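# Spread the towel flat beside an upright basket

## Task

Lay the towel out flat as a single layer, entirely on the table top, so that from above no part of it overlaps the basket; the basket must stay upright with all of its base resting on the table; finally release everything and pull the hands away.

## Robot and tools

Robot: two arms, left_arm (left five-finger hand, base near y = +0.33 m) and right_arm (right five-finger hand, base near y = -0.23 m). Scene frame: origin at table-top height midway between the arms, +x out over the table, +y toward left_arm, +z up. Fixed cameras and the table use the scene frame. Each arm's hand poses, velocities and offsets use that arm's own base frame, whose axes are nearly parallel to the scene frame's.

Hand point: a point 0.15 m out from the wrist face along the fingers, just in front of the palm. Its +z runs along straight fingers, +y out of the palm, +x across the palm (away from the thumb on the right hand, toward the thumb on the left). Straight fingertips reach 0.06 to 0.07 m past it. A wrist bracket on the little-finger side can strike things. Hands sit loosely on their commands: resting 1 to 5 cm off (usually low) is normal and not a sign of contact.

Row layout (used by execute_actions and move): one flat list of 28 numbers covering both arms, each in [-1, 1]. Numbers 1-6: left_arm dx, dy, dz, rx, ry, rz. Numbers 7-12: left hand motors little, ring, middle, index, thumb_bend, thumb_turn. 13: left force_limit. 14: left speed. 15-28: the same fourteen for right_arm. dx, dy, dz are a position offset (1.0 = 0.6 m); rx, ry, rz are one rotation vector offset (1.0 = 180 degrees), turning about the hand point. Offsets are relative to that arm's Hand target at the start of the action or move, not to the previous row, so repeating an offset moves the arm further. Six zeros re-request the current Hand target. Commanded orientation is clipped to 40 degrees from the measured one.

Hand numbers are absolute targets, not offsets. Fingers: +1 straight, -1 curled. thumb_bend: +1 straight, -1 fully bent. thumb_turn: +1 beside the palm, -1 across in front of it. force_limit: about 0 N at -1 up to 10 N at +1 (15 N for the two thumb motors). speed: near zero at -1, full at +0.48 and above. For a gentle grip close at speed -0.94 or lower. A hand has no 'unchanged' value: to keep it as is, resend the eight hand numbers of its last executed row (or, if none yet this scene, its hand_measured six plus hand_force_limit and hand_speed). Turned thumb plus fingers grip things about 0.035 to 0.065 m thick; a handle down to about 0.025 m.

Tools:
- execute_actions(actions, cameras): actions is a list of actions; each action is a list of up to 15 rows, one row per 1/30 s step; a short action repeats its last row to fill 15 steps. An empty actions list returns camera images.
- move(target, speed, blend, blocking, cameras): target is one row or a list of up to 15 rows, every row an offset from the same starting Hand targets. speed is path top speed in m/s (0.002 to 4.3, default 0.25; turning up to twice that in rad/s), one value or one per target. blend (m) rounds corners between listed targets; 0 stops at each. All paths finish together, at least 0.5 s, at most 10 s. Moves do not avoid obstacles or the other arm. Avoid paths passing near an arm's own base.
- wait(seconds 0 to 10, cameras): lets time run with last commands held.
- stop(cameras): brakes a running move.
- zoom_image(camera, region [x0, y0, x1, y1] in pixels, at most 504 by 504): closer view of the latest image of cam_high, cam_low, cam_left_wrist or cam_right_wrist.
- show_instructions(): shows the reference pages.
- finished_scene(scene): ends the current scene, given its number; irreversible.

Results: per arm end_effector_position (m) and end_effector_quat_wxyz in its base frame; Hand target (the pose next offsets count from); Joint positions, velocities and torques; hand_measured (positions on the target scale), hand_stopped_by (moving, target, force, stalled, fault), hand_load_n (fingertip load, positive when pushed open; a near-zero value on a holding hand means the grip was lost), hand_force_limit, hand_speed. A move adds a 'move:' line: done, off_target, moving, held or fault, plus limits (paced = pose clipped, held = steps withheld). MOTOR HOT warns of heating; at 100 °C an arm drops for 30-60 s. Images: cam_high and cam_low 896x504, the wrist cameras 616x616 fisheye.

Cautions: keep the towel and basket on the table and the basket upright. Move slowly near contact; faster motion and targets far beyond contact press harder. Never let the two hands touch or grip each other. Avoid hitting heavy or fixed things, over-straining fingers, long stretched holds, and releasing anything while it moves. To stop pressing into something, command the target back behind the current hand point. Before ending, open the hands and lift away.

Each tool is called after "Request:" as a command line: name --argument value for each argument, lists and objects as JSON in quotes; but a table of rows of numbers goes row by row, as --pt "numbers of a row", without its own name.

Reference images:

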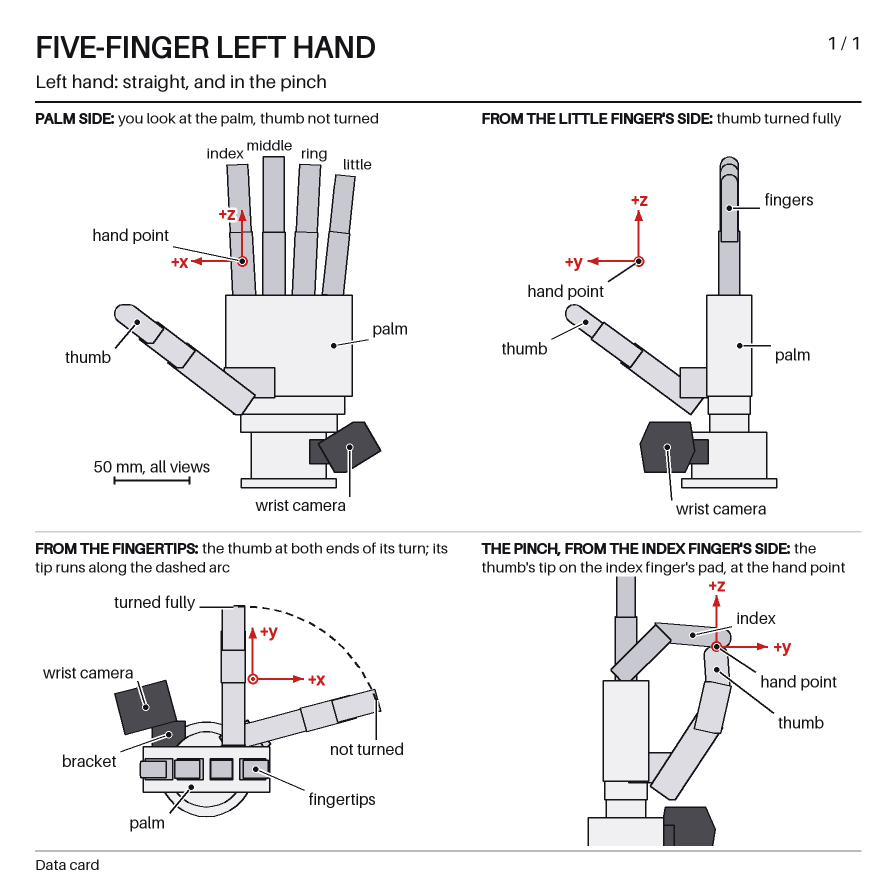

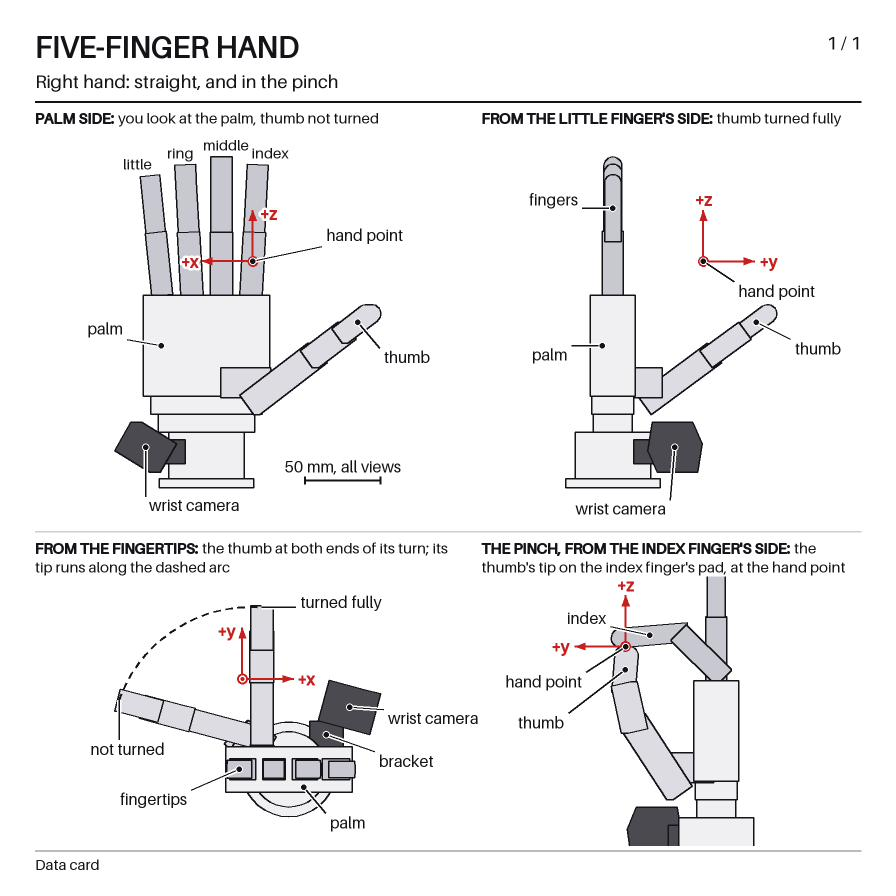

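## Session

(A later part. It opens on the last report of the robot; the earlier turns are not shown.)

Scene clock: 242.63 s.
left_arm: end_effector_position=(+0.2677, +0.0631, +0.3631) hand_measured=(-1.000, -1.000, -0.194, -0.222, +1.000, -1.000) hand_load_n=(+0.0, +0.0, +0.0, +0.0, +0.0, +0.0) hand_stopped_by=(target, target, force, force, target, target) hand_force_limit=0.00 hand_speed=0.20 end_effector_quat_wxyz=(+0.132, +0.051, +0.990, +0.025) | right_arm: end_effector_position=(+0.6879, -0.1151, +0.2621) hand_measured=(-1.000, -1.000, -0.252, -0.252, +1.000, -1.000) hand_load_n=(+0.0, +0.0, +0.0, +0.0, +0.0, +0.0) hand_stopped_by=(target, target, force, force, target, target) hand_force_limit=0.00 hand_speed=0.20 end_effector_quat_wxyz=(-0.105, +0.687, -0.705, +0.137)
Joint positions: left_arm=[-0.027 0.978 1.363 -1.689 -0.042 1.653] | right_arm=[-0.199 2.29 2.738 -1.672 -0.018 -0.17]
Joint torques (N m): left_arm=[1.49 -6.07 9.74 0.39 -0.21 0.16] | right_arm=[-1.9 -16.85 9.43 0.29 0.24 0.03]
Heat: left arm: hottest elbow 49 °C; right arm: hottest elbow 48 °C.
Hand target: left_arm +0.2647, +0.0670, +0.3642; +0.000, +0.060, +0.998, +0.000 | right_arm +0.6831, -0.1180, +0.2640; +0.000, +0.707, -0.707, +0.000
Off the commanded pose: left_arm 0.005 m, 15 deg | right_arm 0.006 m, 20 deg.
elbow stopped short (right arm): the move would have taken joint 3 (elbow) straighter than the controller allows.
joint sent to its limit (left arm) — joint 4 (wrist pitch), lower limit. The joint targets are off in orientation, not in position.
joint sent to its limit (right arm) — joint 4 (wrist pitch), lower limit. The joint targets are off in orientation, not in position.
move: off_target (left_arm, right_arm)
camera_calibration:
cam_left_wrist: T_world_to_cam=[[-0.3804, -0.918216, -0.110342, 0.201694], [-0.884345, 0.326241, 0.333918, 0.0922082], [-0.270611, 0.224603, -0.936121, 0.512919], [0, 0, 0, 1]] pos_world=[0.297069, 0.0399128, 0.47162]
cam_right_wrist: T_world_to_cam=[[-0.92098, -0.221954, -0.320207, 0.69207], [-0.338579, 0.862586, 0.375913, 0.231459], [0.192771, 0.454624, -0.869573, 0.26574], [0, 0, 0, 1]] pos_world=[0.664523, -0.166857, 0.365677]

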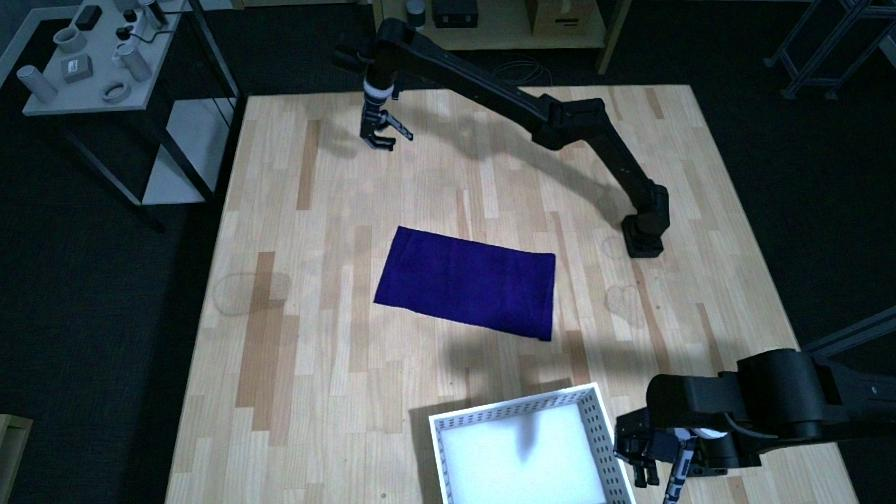

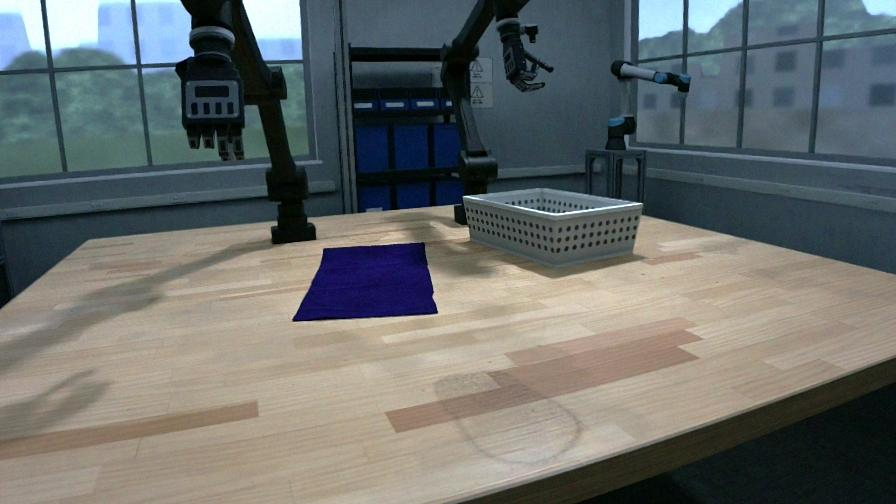

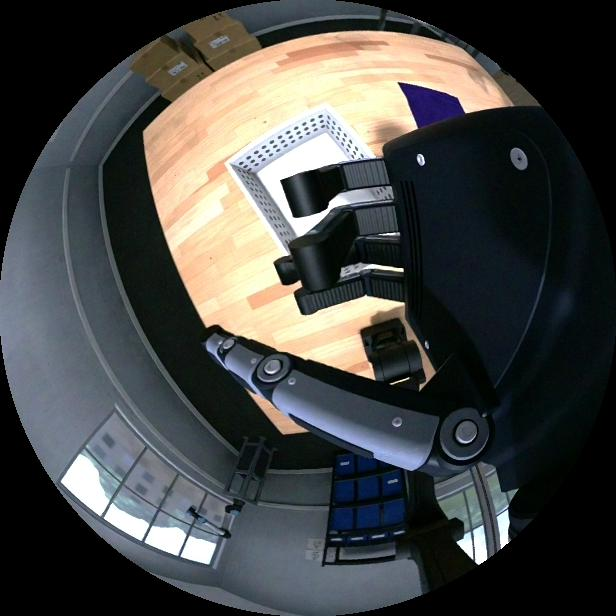

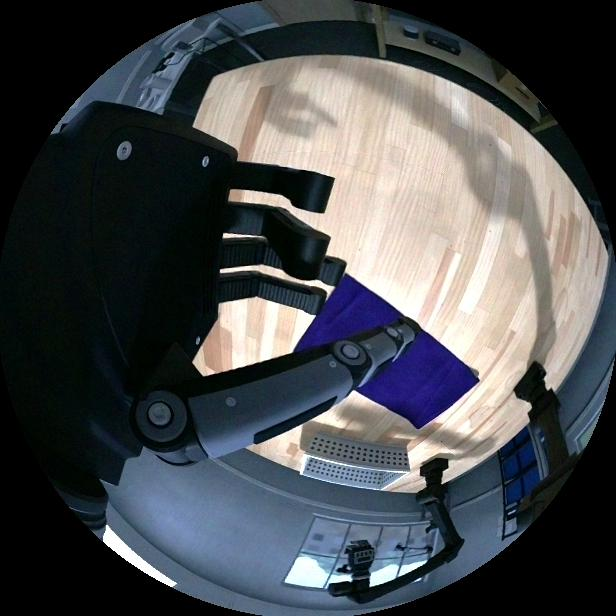

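Request:
move --pt "0.05 -0.44 -0.1 0 0 0.03 -1 -1 1 1 0 -1 0 0.2 -0.6 0.3 0 0 0 -0.5 -1 -1 1 1 0 -1 0 0.2" --pt "0.059 -0.46 -0.4 0 0 0.03 -1 -1 1 1 0 -1 0 0.2 -0.665 0.338 -0.232 0 0 -0.5 -1 -1 1 1 0 -1 0 0.2" --speed 0.25 --blend '[0.05, 0]' --cameras '["all"]'

Request:
zoom_image --camera "cam_left_wrist" --region '[200, 150, 420, 370]'

Request:
zoom_image --camera "cam_right_wrist" --region '[200, 150, 420, 370]'

Scene clock: 267.23 s.
left_arm: end_effector_position=(+0.3011, -0.2025, +0.1297) hand_measured=(-1.000, -1.000, +1.000, +1.000, +0.000, -1.000) hand_load_n=(+0.0, +0.0, +0.0, +0.0, +0.0, +0.0) hand_stopped_by=(target, target, target, target, target, target) hand_force_limit=0.00 hand_speed=0.20 end_effector_quat_wxyz=(+0.003, +0.014, +1.000, +0.000) | right_arm: end_effector_position=(+0.2816, +0.0807, +0.1223) hand_measured=(-1.000, -1.000, +1.000, +1.000, +0.000, -1.000) hand_load_n=(+0.0, +0.0, +0.0, +0.0, +0.0, +0.0) hand_stopped_by=(target, target, target, target, target, target) hand_force_limit=0.00 hand_speed=0.20 end_effector_quat_wxyz=(-0.011, +0.002, +1.000, -0.001)
Joint positions: left_arm=[-0.674 1.485 1.178 -1.258 -0.003 0.925] | right_arm=[0.084 1.041 0.775 -1.327 0 1.659]
Joint torques (N m): left_arm=[-0.03 -12.86 9.91 0.46 0.07 -0.21] | right_arm=[-0.44 -2.67 9.37 0.77 -0.06 0.12]
Heat: left arm: hottest elbow 48 °C; right arm: hottest elbow 46 °C.
Hand target: left_arm +0.3001, -0.2090, +0.1240; +0.000, +0.012, +1.000, +0.000 | right_arm +0.2841, +0.0848, +0.1248; +0.000, +0.000, +1.000, +0.000
Off the commanded pose: left_arm 0.009 m, 0 deg | right_arm 0.005 m, 1 deg.
move: done
camera_calibration:
cam_left_wrist: T_world_to_cam=[[-0.320898, -0.94677, 0.0254983, -0.096549], [-0.793254, 0.28338, 0.538928, 0.223732], [-0.517467, 0.152715, -0.841966, 0.410818], [0, 0, 0, 1]] pos_world=[0.359079, -0.217549, 0.227781]
cam_right_wrist: T_world_to_cam=[[-0.234662, 0.972076, 0.00153511, -0.0124689], [0.846975, 0.203687, 0.491065, -0.317081], [0.477039, 0.116535, -0.871122, 0.0809207], [0, 0, 0, 1]] pos_world=[0.227032, 0.067276, 0.226218]

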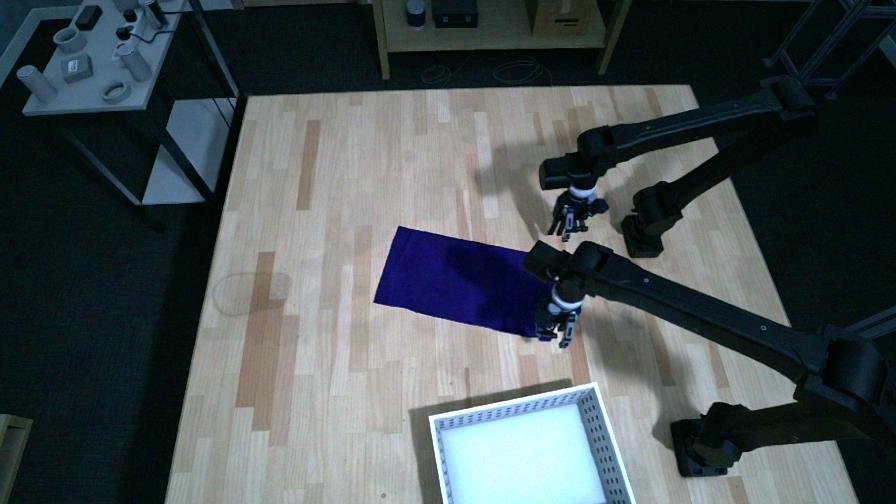

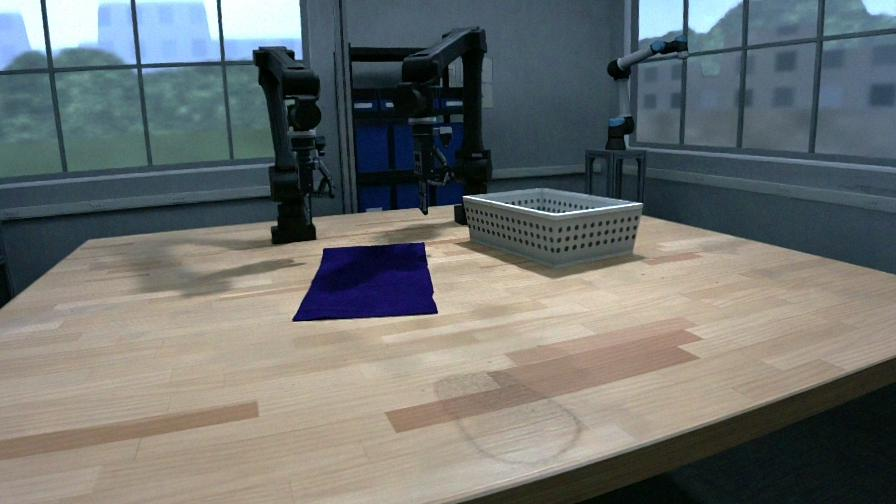

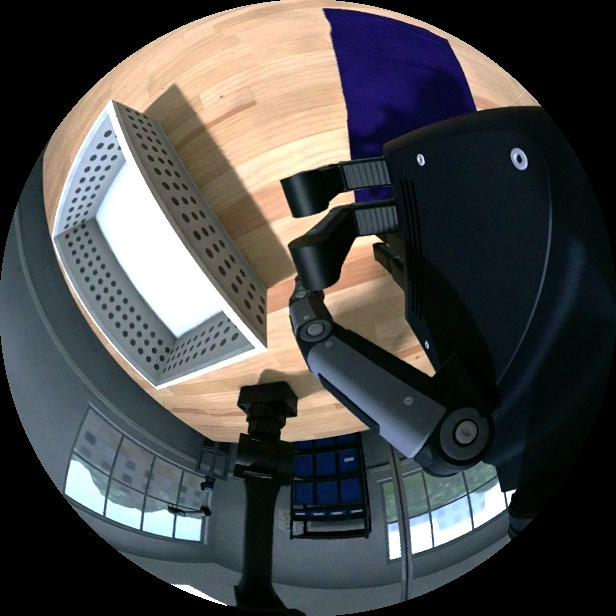

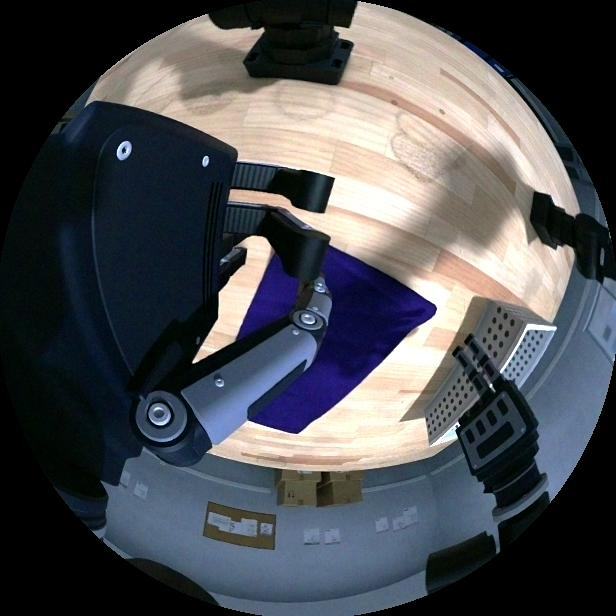

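Scaled by 2.291 from the camera's 616x616 image, which has a finer 880x880 frame.

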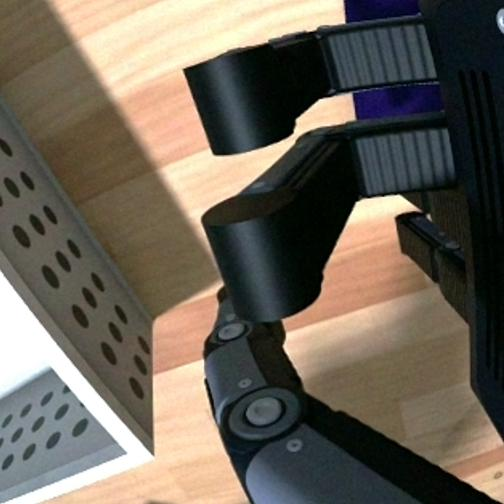

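Scaled by 2.291 from the camera's 616x616 image, which has a finer 880x880 frame.

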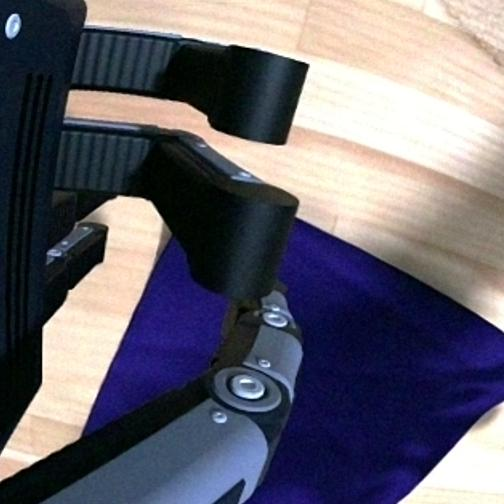

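Request:
zoom_image --camera "cam_right_wrist" --region '[330, 230, 460, 360]'

Request:
zoom_image --camera "cam_high" --region '[500, 200, 640, 360]'

Scaled by 3.877 from the camera's 616x616 image, which has a finer 880x880 frame.

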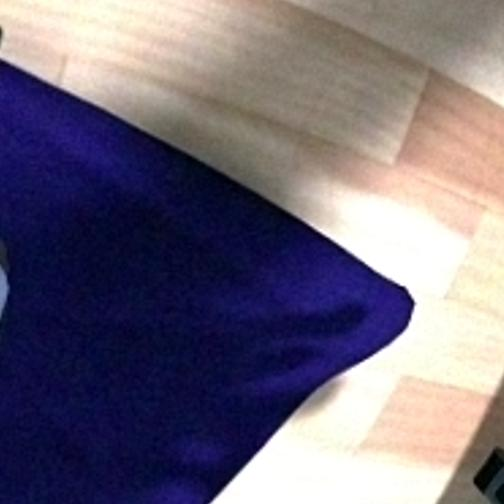

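Scaled by 3.150 from the camera's 896x504 image, which has a finer 1280x720 frame.

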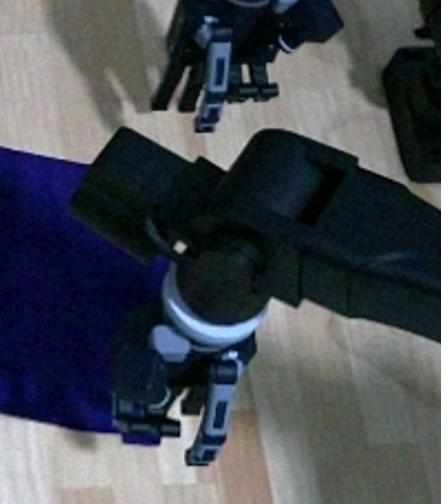

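Request:
move --target '[-0.05, -0.18, 0.03, 0, 0, 0, -1, -1, 1, 1, 0, -1, 0, 0.2, -0.08, -0.13, 0.0, 0, 0, 0, -1, -1, 1, 1, 0, -1, 0, 0.2]' --speed 0.2 --cameras '["cam_left_wrist", "cam_right_wrist"]'

Request:
zoom_image --camera "cam_left_wrist" --region '[240, 80, 400, 240]'

Request:
zoom_image --camera "cam_right_wrist" --region '[240, 180, 460, 400]'

Scene clock: 273.60 s.
left_arm: end_effector_position=(+0.2639, -0.3036, +0.1392) hand_measured=(-1.000, -1.000, +1.000, +1.000, +0.000, -1.000) hand_load_n=(+0.0, +0.0, +0.0, +0.0, +0.0, +0.0) hand_stopped_by=(target, target, target, target, target, target) hand_force_limit=0.00 hand_speed=0.20 end_effector_quat_wxyz=(-0.003, +0.017, +1.000, +0.003) | right_arm: end_effector_position=(+0.2405, +0.0082, +0.1237) hand_measured=(-1.000, -1.000, +1.000, +1.000, +0.000, -1.000) hand_load_n=(+0.0, +0.0, +0.0, +0.0, +0.0, +0.0) hand_stopped_by=(target, target, target, target, target, target) hand_force_limit=0.00 hand_speed=0.20 end_effector_quat_wxyz=(+0.003, -0.003, +1.000, -0.002)
Joint positions: left_arm=[-0.894 1.601 1.336 -1.314 0 0.71] | right_arm=[-0.239 0.903 0.698 -1.358 0.003 1.326]
Joint torques (N m): left_arm=[0.38 -14.27 13.67 -0.06 -0.05 -0.21] | right_arm=[-2.96 -2.14 9.4 -0.29 -0.1 0.09]
Heat: left arm: hottest elbow 48 °C; right arm: hottest elbow 45 °C.
Hand target: left_arm +0.2702, -0.3169, +0.1420; +0.000, +0.012, +1.000, +0.000 | right_arm +0.2361, +0.0068, +0.1249; +0.000, +0.000, +1.000, +0.000
Off the commanded pose: left_arm 0.015 m, 1 deg | right_arm 0.005 m, 1 deg.
move: off_target (left_arm)
camera_calibration:
cam_left_wrist: T_world_to_cam=[[-0.325731, -0.945194, 0.0225309, -0.20232], [-0.785512, 0.283811, 0.54993, 0.214287], [-0.526185, 0.161431, -0.834907, 0.418811], [0, 0, 0, 1]] pos_world=[0.322795, -0.319657, 0.236384]
cam_right_wrist: T_world_to_cam=[[-0.244258, 0.969682, -0.00738526, 0.0518814], [0.830575, 0.213136, 0.514507, -0.267307], [0.500482, 0.119538, -0.857454, 0.102845], [0, 0, 0, 1]] pos_world=[0.183219, -0.0056296, 0.2261]
Images, in order (width x height): cam_left_wrist 616x616, cam_right_wrist 616x616.

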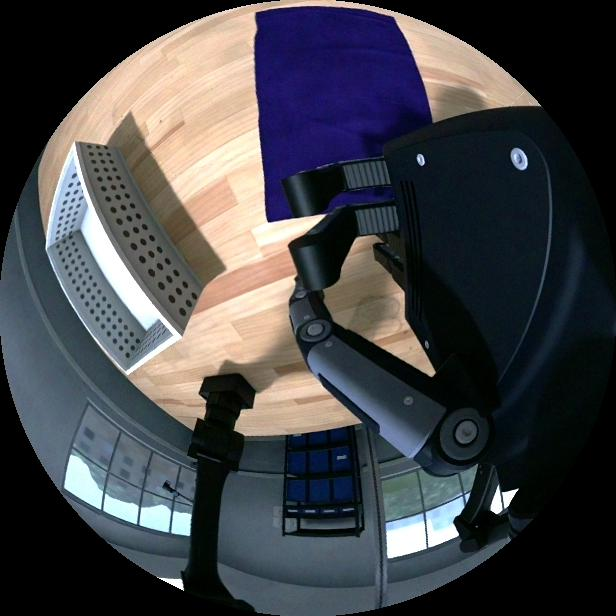

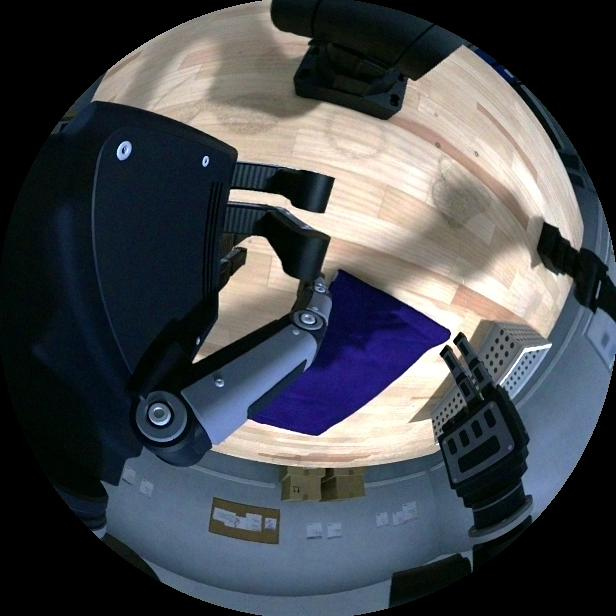

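Scaled by 3.150 from the camera's 616x616 image, which has a finer 880x880 frame.

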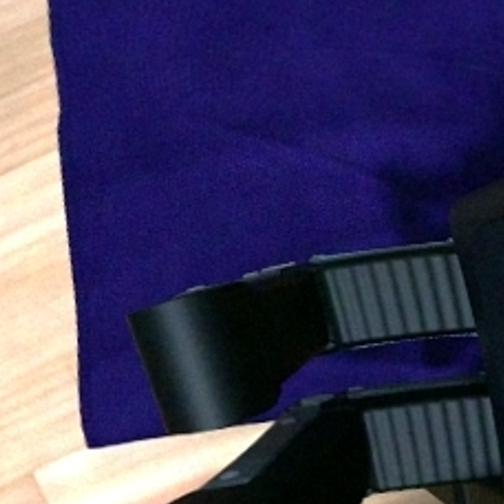

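Scaled by 2.291 from the camera's 616x616 image, which has a finer 880x880 frame.

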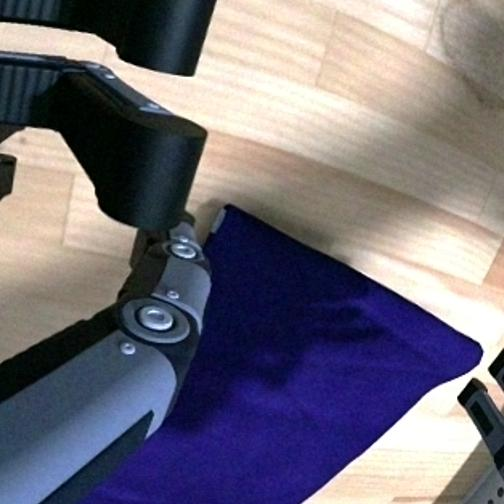

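Request:
zoom_image --camera "cam_right_wrist" --region '[310, 240, 390, 320]'

Request:
zoom_image --camera "cam_left_wrist" --region '[240, 170, 310, 240]'

Request:
zoom_image --camera "cam_right_wrist" --region '[400, 280, 480, 360]'

Scaled by 6.300 from the camera's 616x616 image, which has a finer 880x880 frame.

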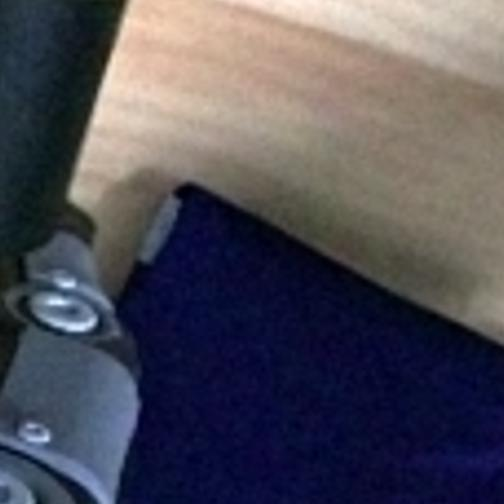

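Scaled by 7.200 from the camera's 616x616 image, which has a finer 880x880 frame.

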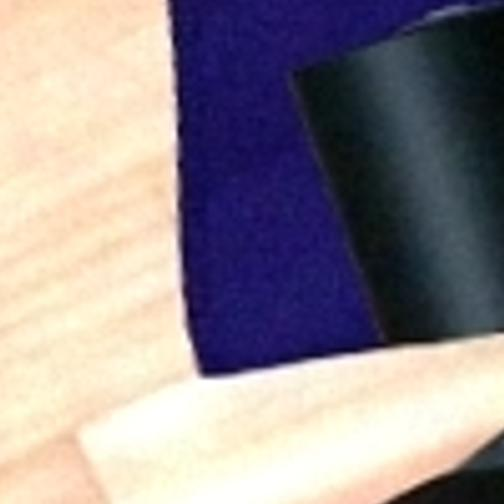

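Scaled by 6.300 from the camera's 616x616 image, which has a finer 880x880 frame.

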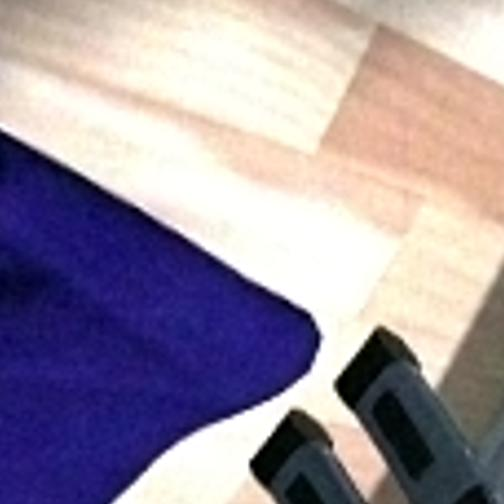

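Request:
wait --seconds 0 --cameras '["cam_high", "cam_low"]'

Request:
zoom_image --camera "cam_high" --region '[520, 310, 570, 360]'

Request:
zoom_image --camera "cam_high" --region '[520, 230, 590, 300]'

Request:
zoom_image --camera "cam_low" --region '[390, 225, 450, 285]'

Request:
zoom_image --camera "cam_low" --region '[290, 235, 350, 295]'

Scene clock: 276.10 s.
left_arm: end_effector_position=(+0.2639, -0.3036, +0.1392) hand_measured=(-1.000, -1.000, +1.000, +1.000, +0.000, -1.000) hand_load_n=(+0.0, +0.0, +0.0, +0.5, -0.5, +0.0) hand_stopped_by=(target, target, target, target, target, target) hand_force_limit=0.00 hand_speed=0.20 end_effector_quat_wxyz=(-0.003, +0.017, +1.000, +0.003) | right_arm: end_effector_position=(+0.2405, +0.0082, +0.1237) hand_measured=(-1.000, -1.000, +1.000, +1.000, +0.000, -1.000) hand_load_n=(+0.0, +0.0, +0.0, +0.0, +0.0, +0.0) hand_stopped_by=(target, target, target, target, target, target) hand_force_limit=0.00 hand_speed=0.20 end_effector_quat_wxyz=(+0.003, -0.003, +1.000, -0.002)
Joint positions: left_arm=[-0.894 1.601 1.336 -1.314 0 0.71] | right_arm=[-0.239 0.903 0.698 -1.358 0.003 1.325]
Joint torques (N m): left_arm=[0.56 -14.39 13.7 -0.09 -0.03 -0.18] | right_arm=[-3.08 -2.08 9.33 -0.17 -0.12 0.05]
Heat: left arm: hottest elbow 48 °C; right arm: hottest elbow 46 °C.
Hand target: left_arm +0.2702, -0.3169, +0.1420; +0.000, +0.012, +1.000, +0.000 | right_arm +0.2361, +0.0068, +0.1249; +0.000, +0.000, +1.000, +0.000
Off the commanded pose: left_arm 0.015 m, 1 deg | right_arm 0.005 m, 1 deg.
Images, in order (width x height): cam_high 896x504, cam_low 896x504.

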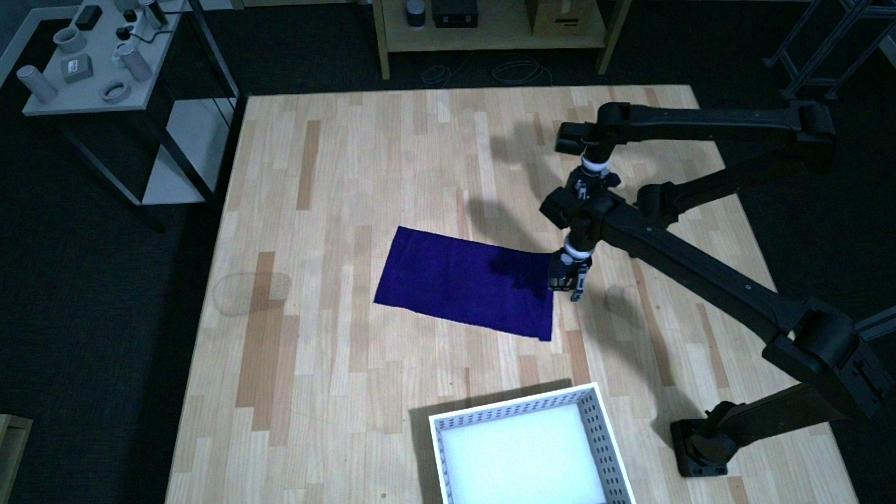

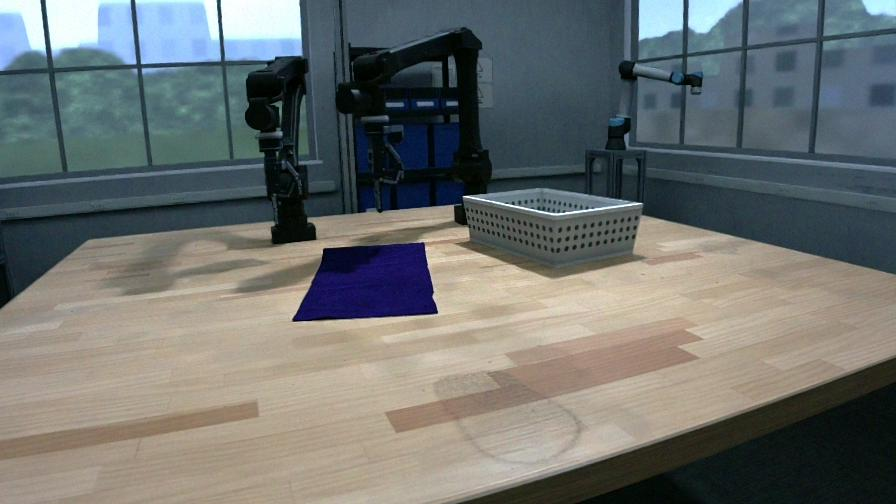

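Scaled by 10.080 from the camera's 896x504 image, which has a finer 1280x720 frame.

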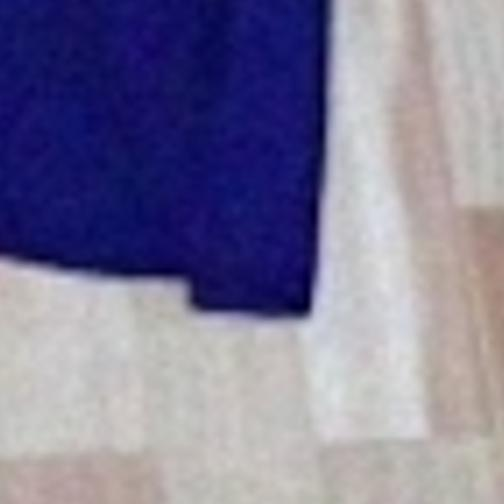

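Scaled by 7.200 from the camera's 896x504 image, which has a finer 1280x720 frame.

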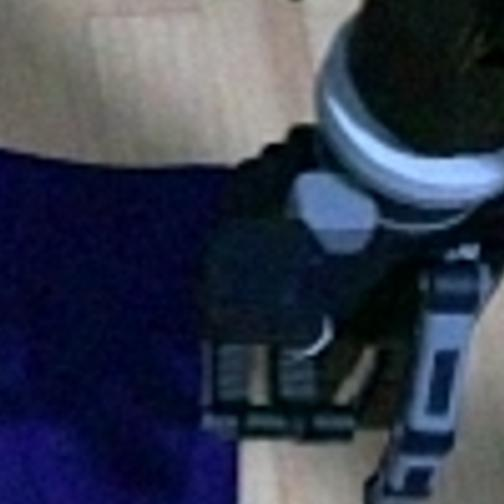

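Scaled by 8.400 from the camera's 896x504 image, which has a finer 1280x720 frame.

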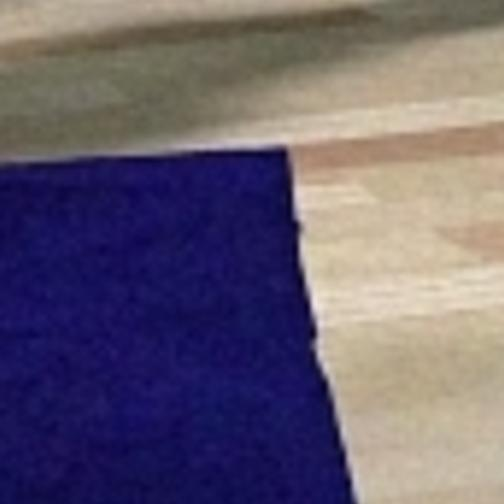

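Scaled by 8.400 from the camera's 896x504 image, which has a finer 1280x720 frame.

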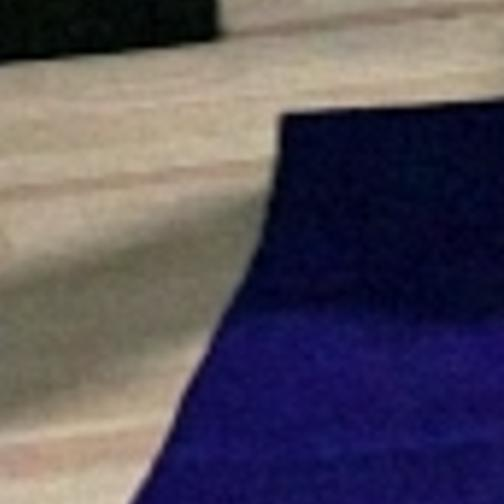

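Request:
move --target '[0.6635, -0.1472, -0.04, -0.2341, -0.1751, 0.3967, -1, -1, 0.5, 0.5, 1, -1, 0, 0.2, 0.662, -0.0295, 0.0, -0.2313, -0.1775, 0.3895, -1, -1, 0.5, 0.5, 1, -1, 0, 0.2]' --speed 0.3 --cameras '["all"]'

Request:
zoom_image --camera "cam_left_wrist" --region '[150, 100, 450, 400]'

Request:
zoom_image --camera "cam_right_wrist" --region '[150, 100, 450, 400]'

Scene clock: 288.70 s.
left_arm: end_effector_position=(+0.6489, -0.4008, +0.1177) hand_measured=(-1.000, -1.000, +0.500, +0.500, +1.000, -1.000) hand_load_n=(+0.0, +0.0, +0.0, +0.0, +0.0, +0.0) hand_stopped_by=(target, target, target, target, target, target) hand_force_limit=0.00 hand_speed=0.20 end_effector_quat_wxyz=(+0.248, -0.546, +0.733, -0.320) | right_arm: end_effector_position=(+0.6093, -0.0147, +0.1133) hand_measured=(-1.000, -1.000, +0.500, +0.500, +1.000, -1.000) hand_load_n=(+0.0, +0.0, +0.0, +0.0, +0.0, +0.0) hand_stopped_by=(target, target, target, target, target, target) hand_force_limit=0.00 hand_speed=0.20 end_effector_quat_wxyz=(+0.236, -0.555, +0.732, -0.318)
Joint positions: left_arm=[-0.553 1.98 1.697 -0.473 -0.208 -0.173] | right_arm=[-0.031 1.617 1.175 -0.331 0.182 0.165]
Joint torques (N m): left_arm=[1.38 -21.71 15.49 1.52 -0.24 -0.18] | right_arm=[-0.85 -8.7 14.23 2.77 0.04 -0.01]
Heat: left arm: hottest elbow 49 °C; right arm: hottest elbow 46 °C.
Hand target: left_arm +0.6683, -0.4054, +0.1184; +0.252, -0.554, +0.722, -0.329 | right_arm +0.6332, -0.0111, +0.1248; +0.252, -0.554, +0.722, -0.329
Off the commanded pose: left_arm 0.020 m, 2 deg | right_arm 0.027 m, 3 deg.
move: off_target (left_arm, right_arm)
camera_calibration:
cam_left_wrist: T_world_to_cam=[[0.511967, -0.466079, 0.721567, -0.602039], [-0.778908, -0.606074, 0.161173, 0.240868], [0.362204, -0.64455, -0.673323, -0.299431], [0, 0, 0, 1]] pos_world=[0.604293, -0.327612, 0.193976]
cam_right_wrist: T_world_to_cam=[[-0.70665, -0.0531771, -0.705562, 0.509909], [-0.265707, 0.944135, 0.194959, 0.151556], [0.655778, 0.325241, -0.681303, -0.199485], [0, 0, 0, 1]] pos_world=[0.531415, -0.0510931, 0.194315]

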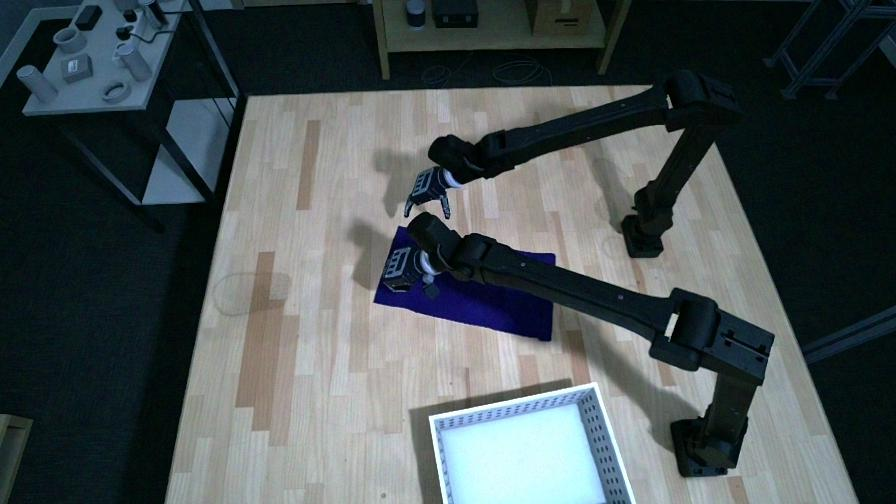

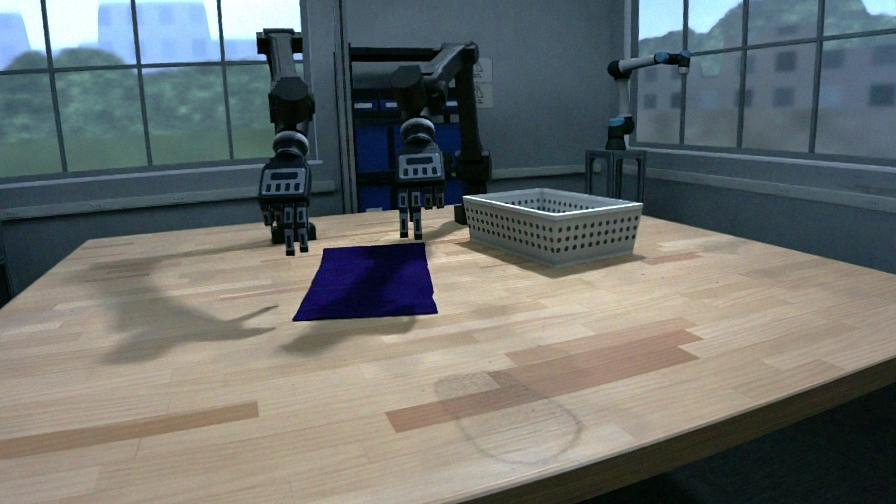

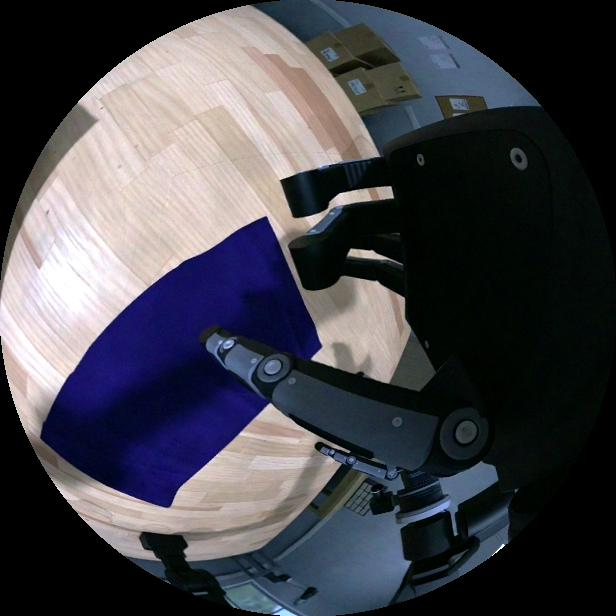

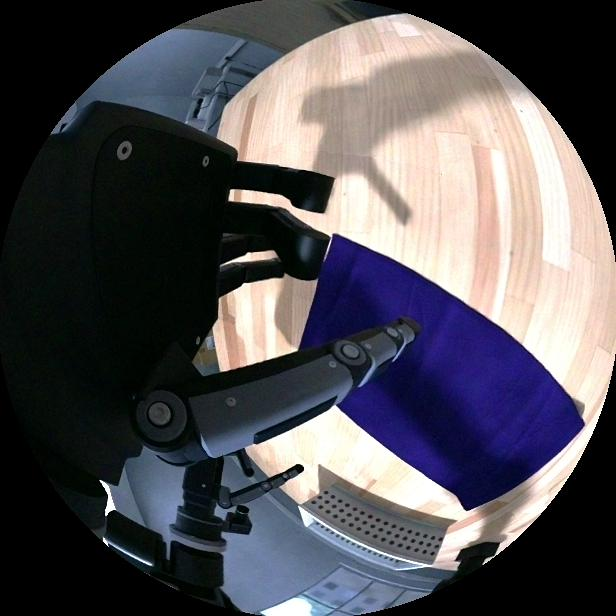

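Scaled by 1.680 from the camera's 616x616 image, which has a finer 880x880 frame.

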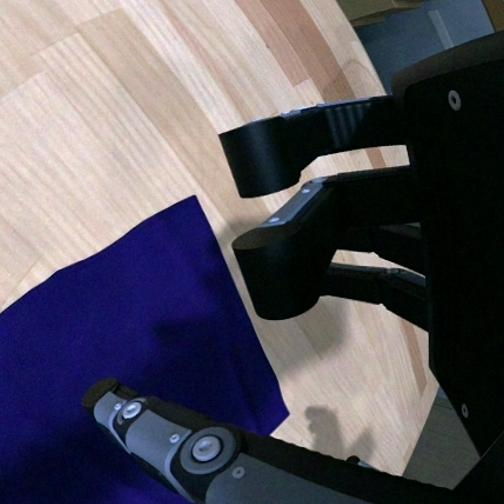

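Scaled by 1.680 from the camera's 616x616 image, which has a finer 880x880 frame.

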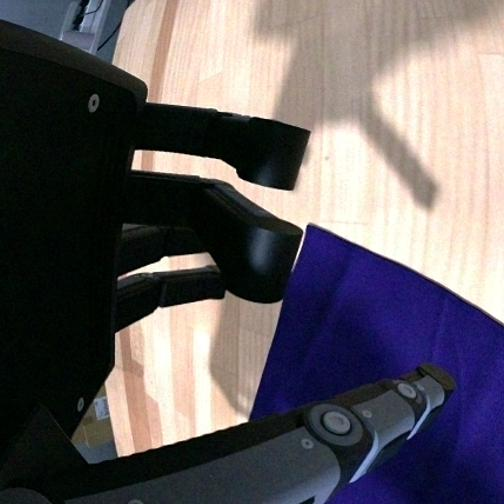

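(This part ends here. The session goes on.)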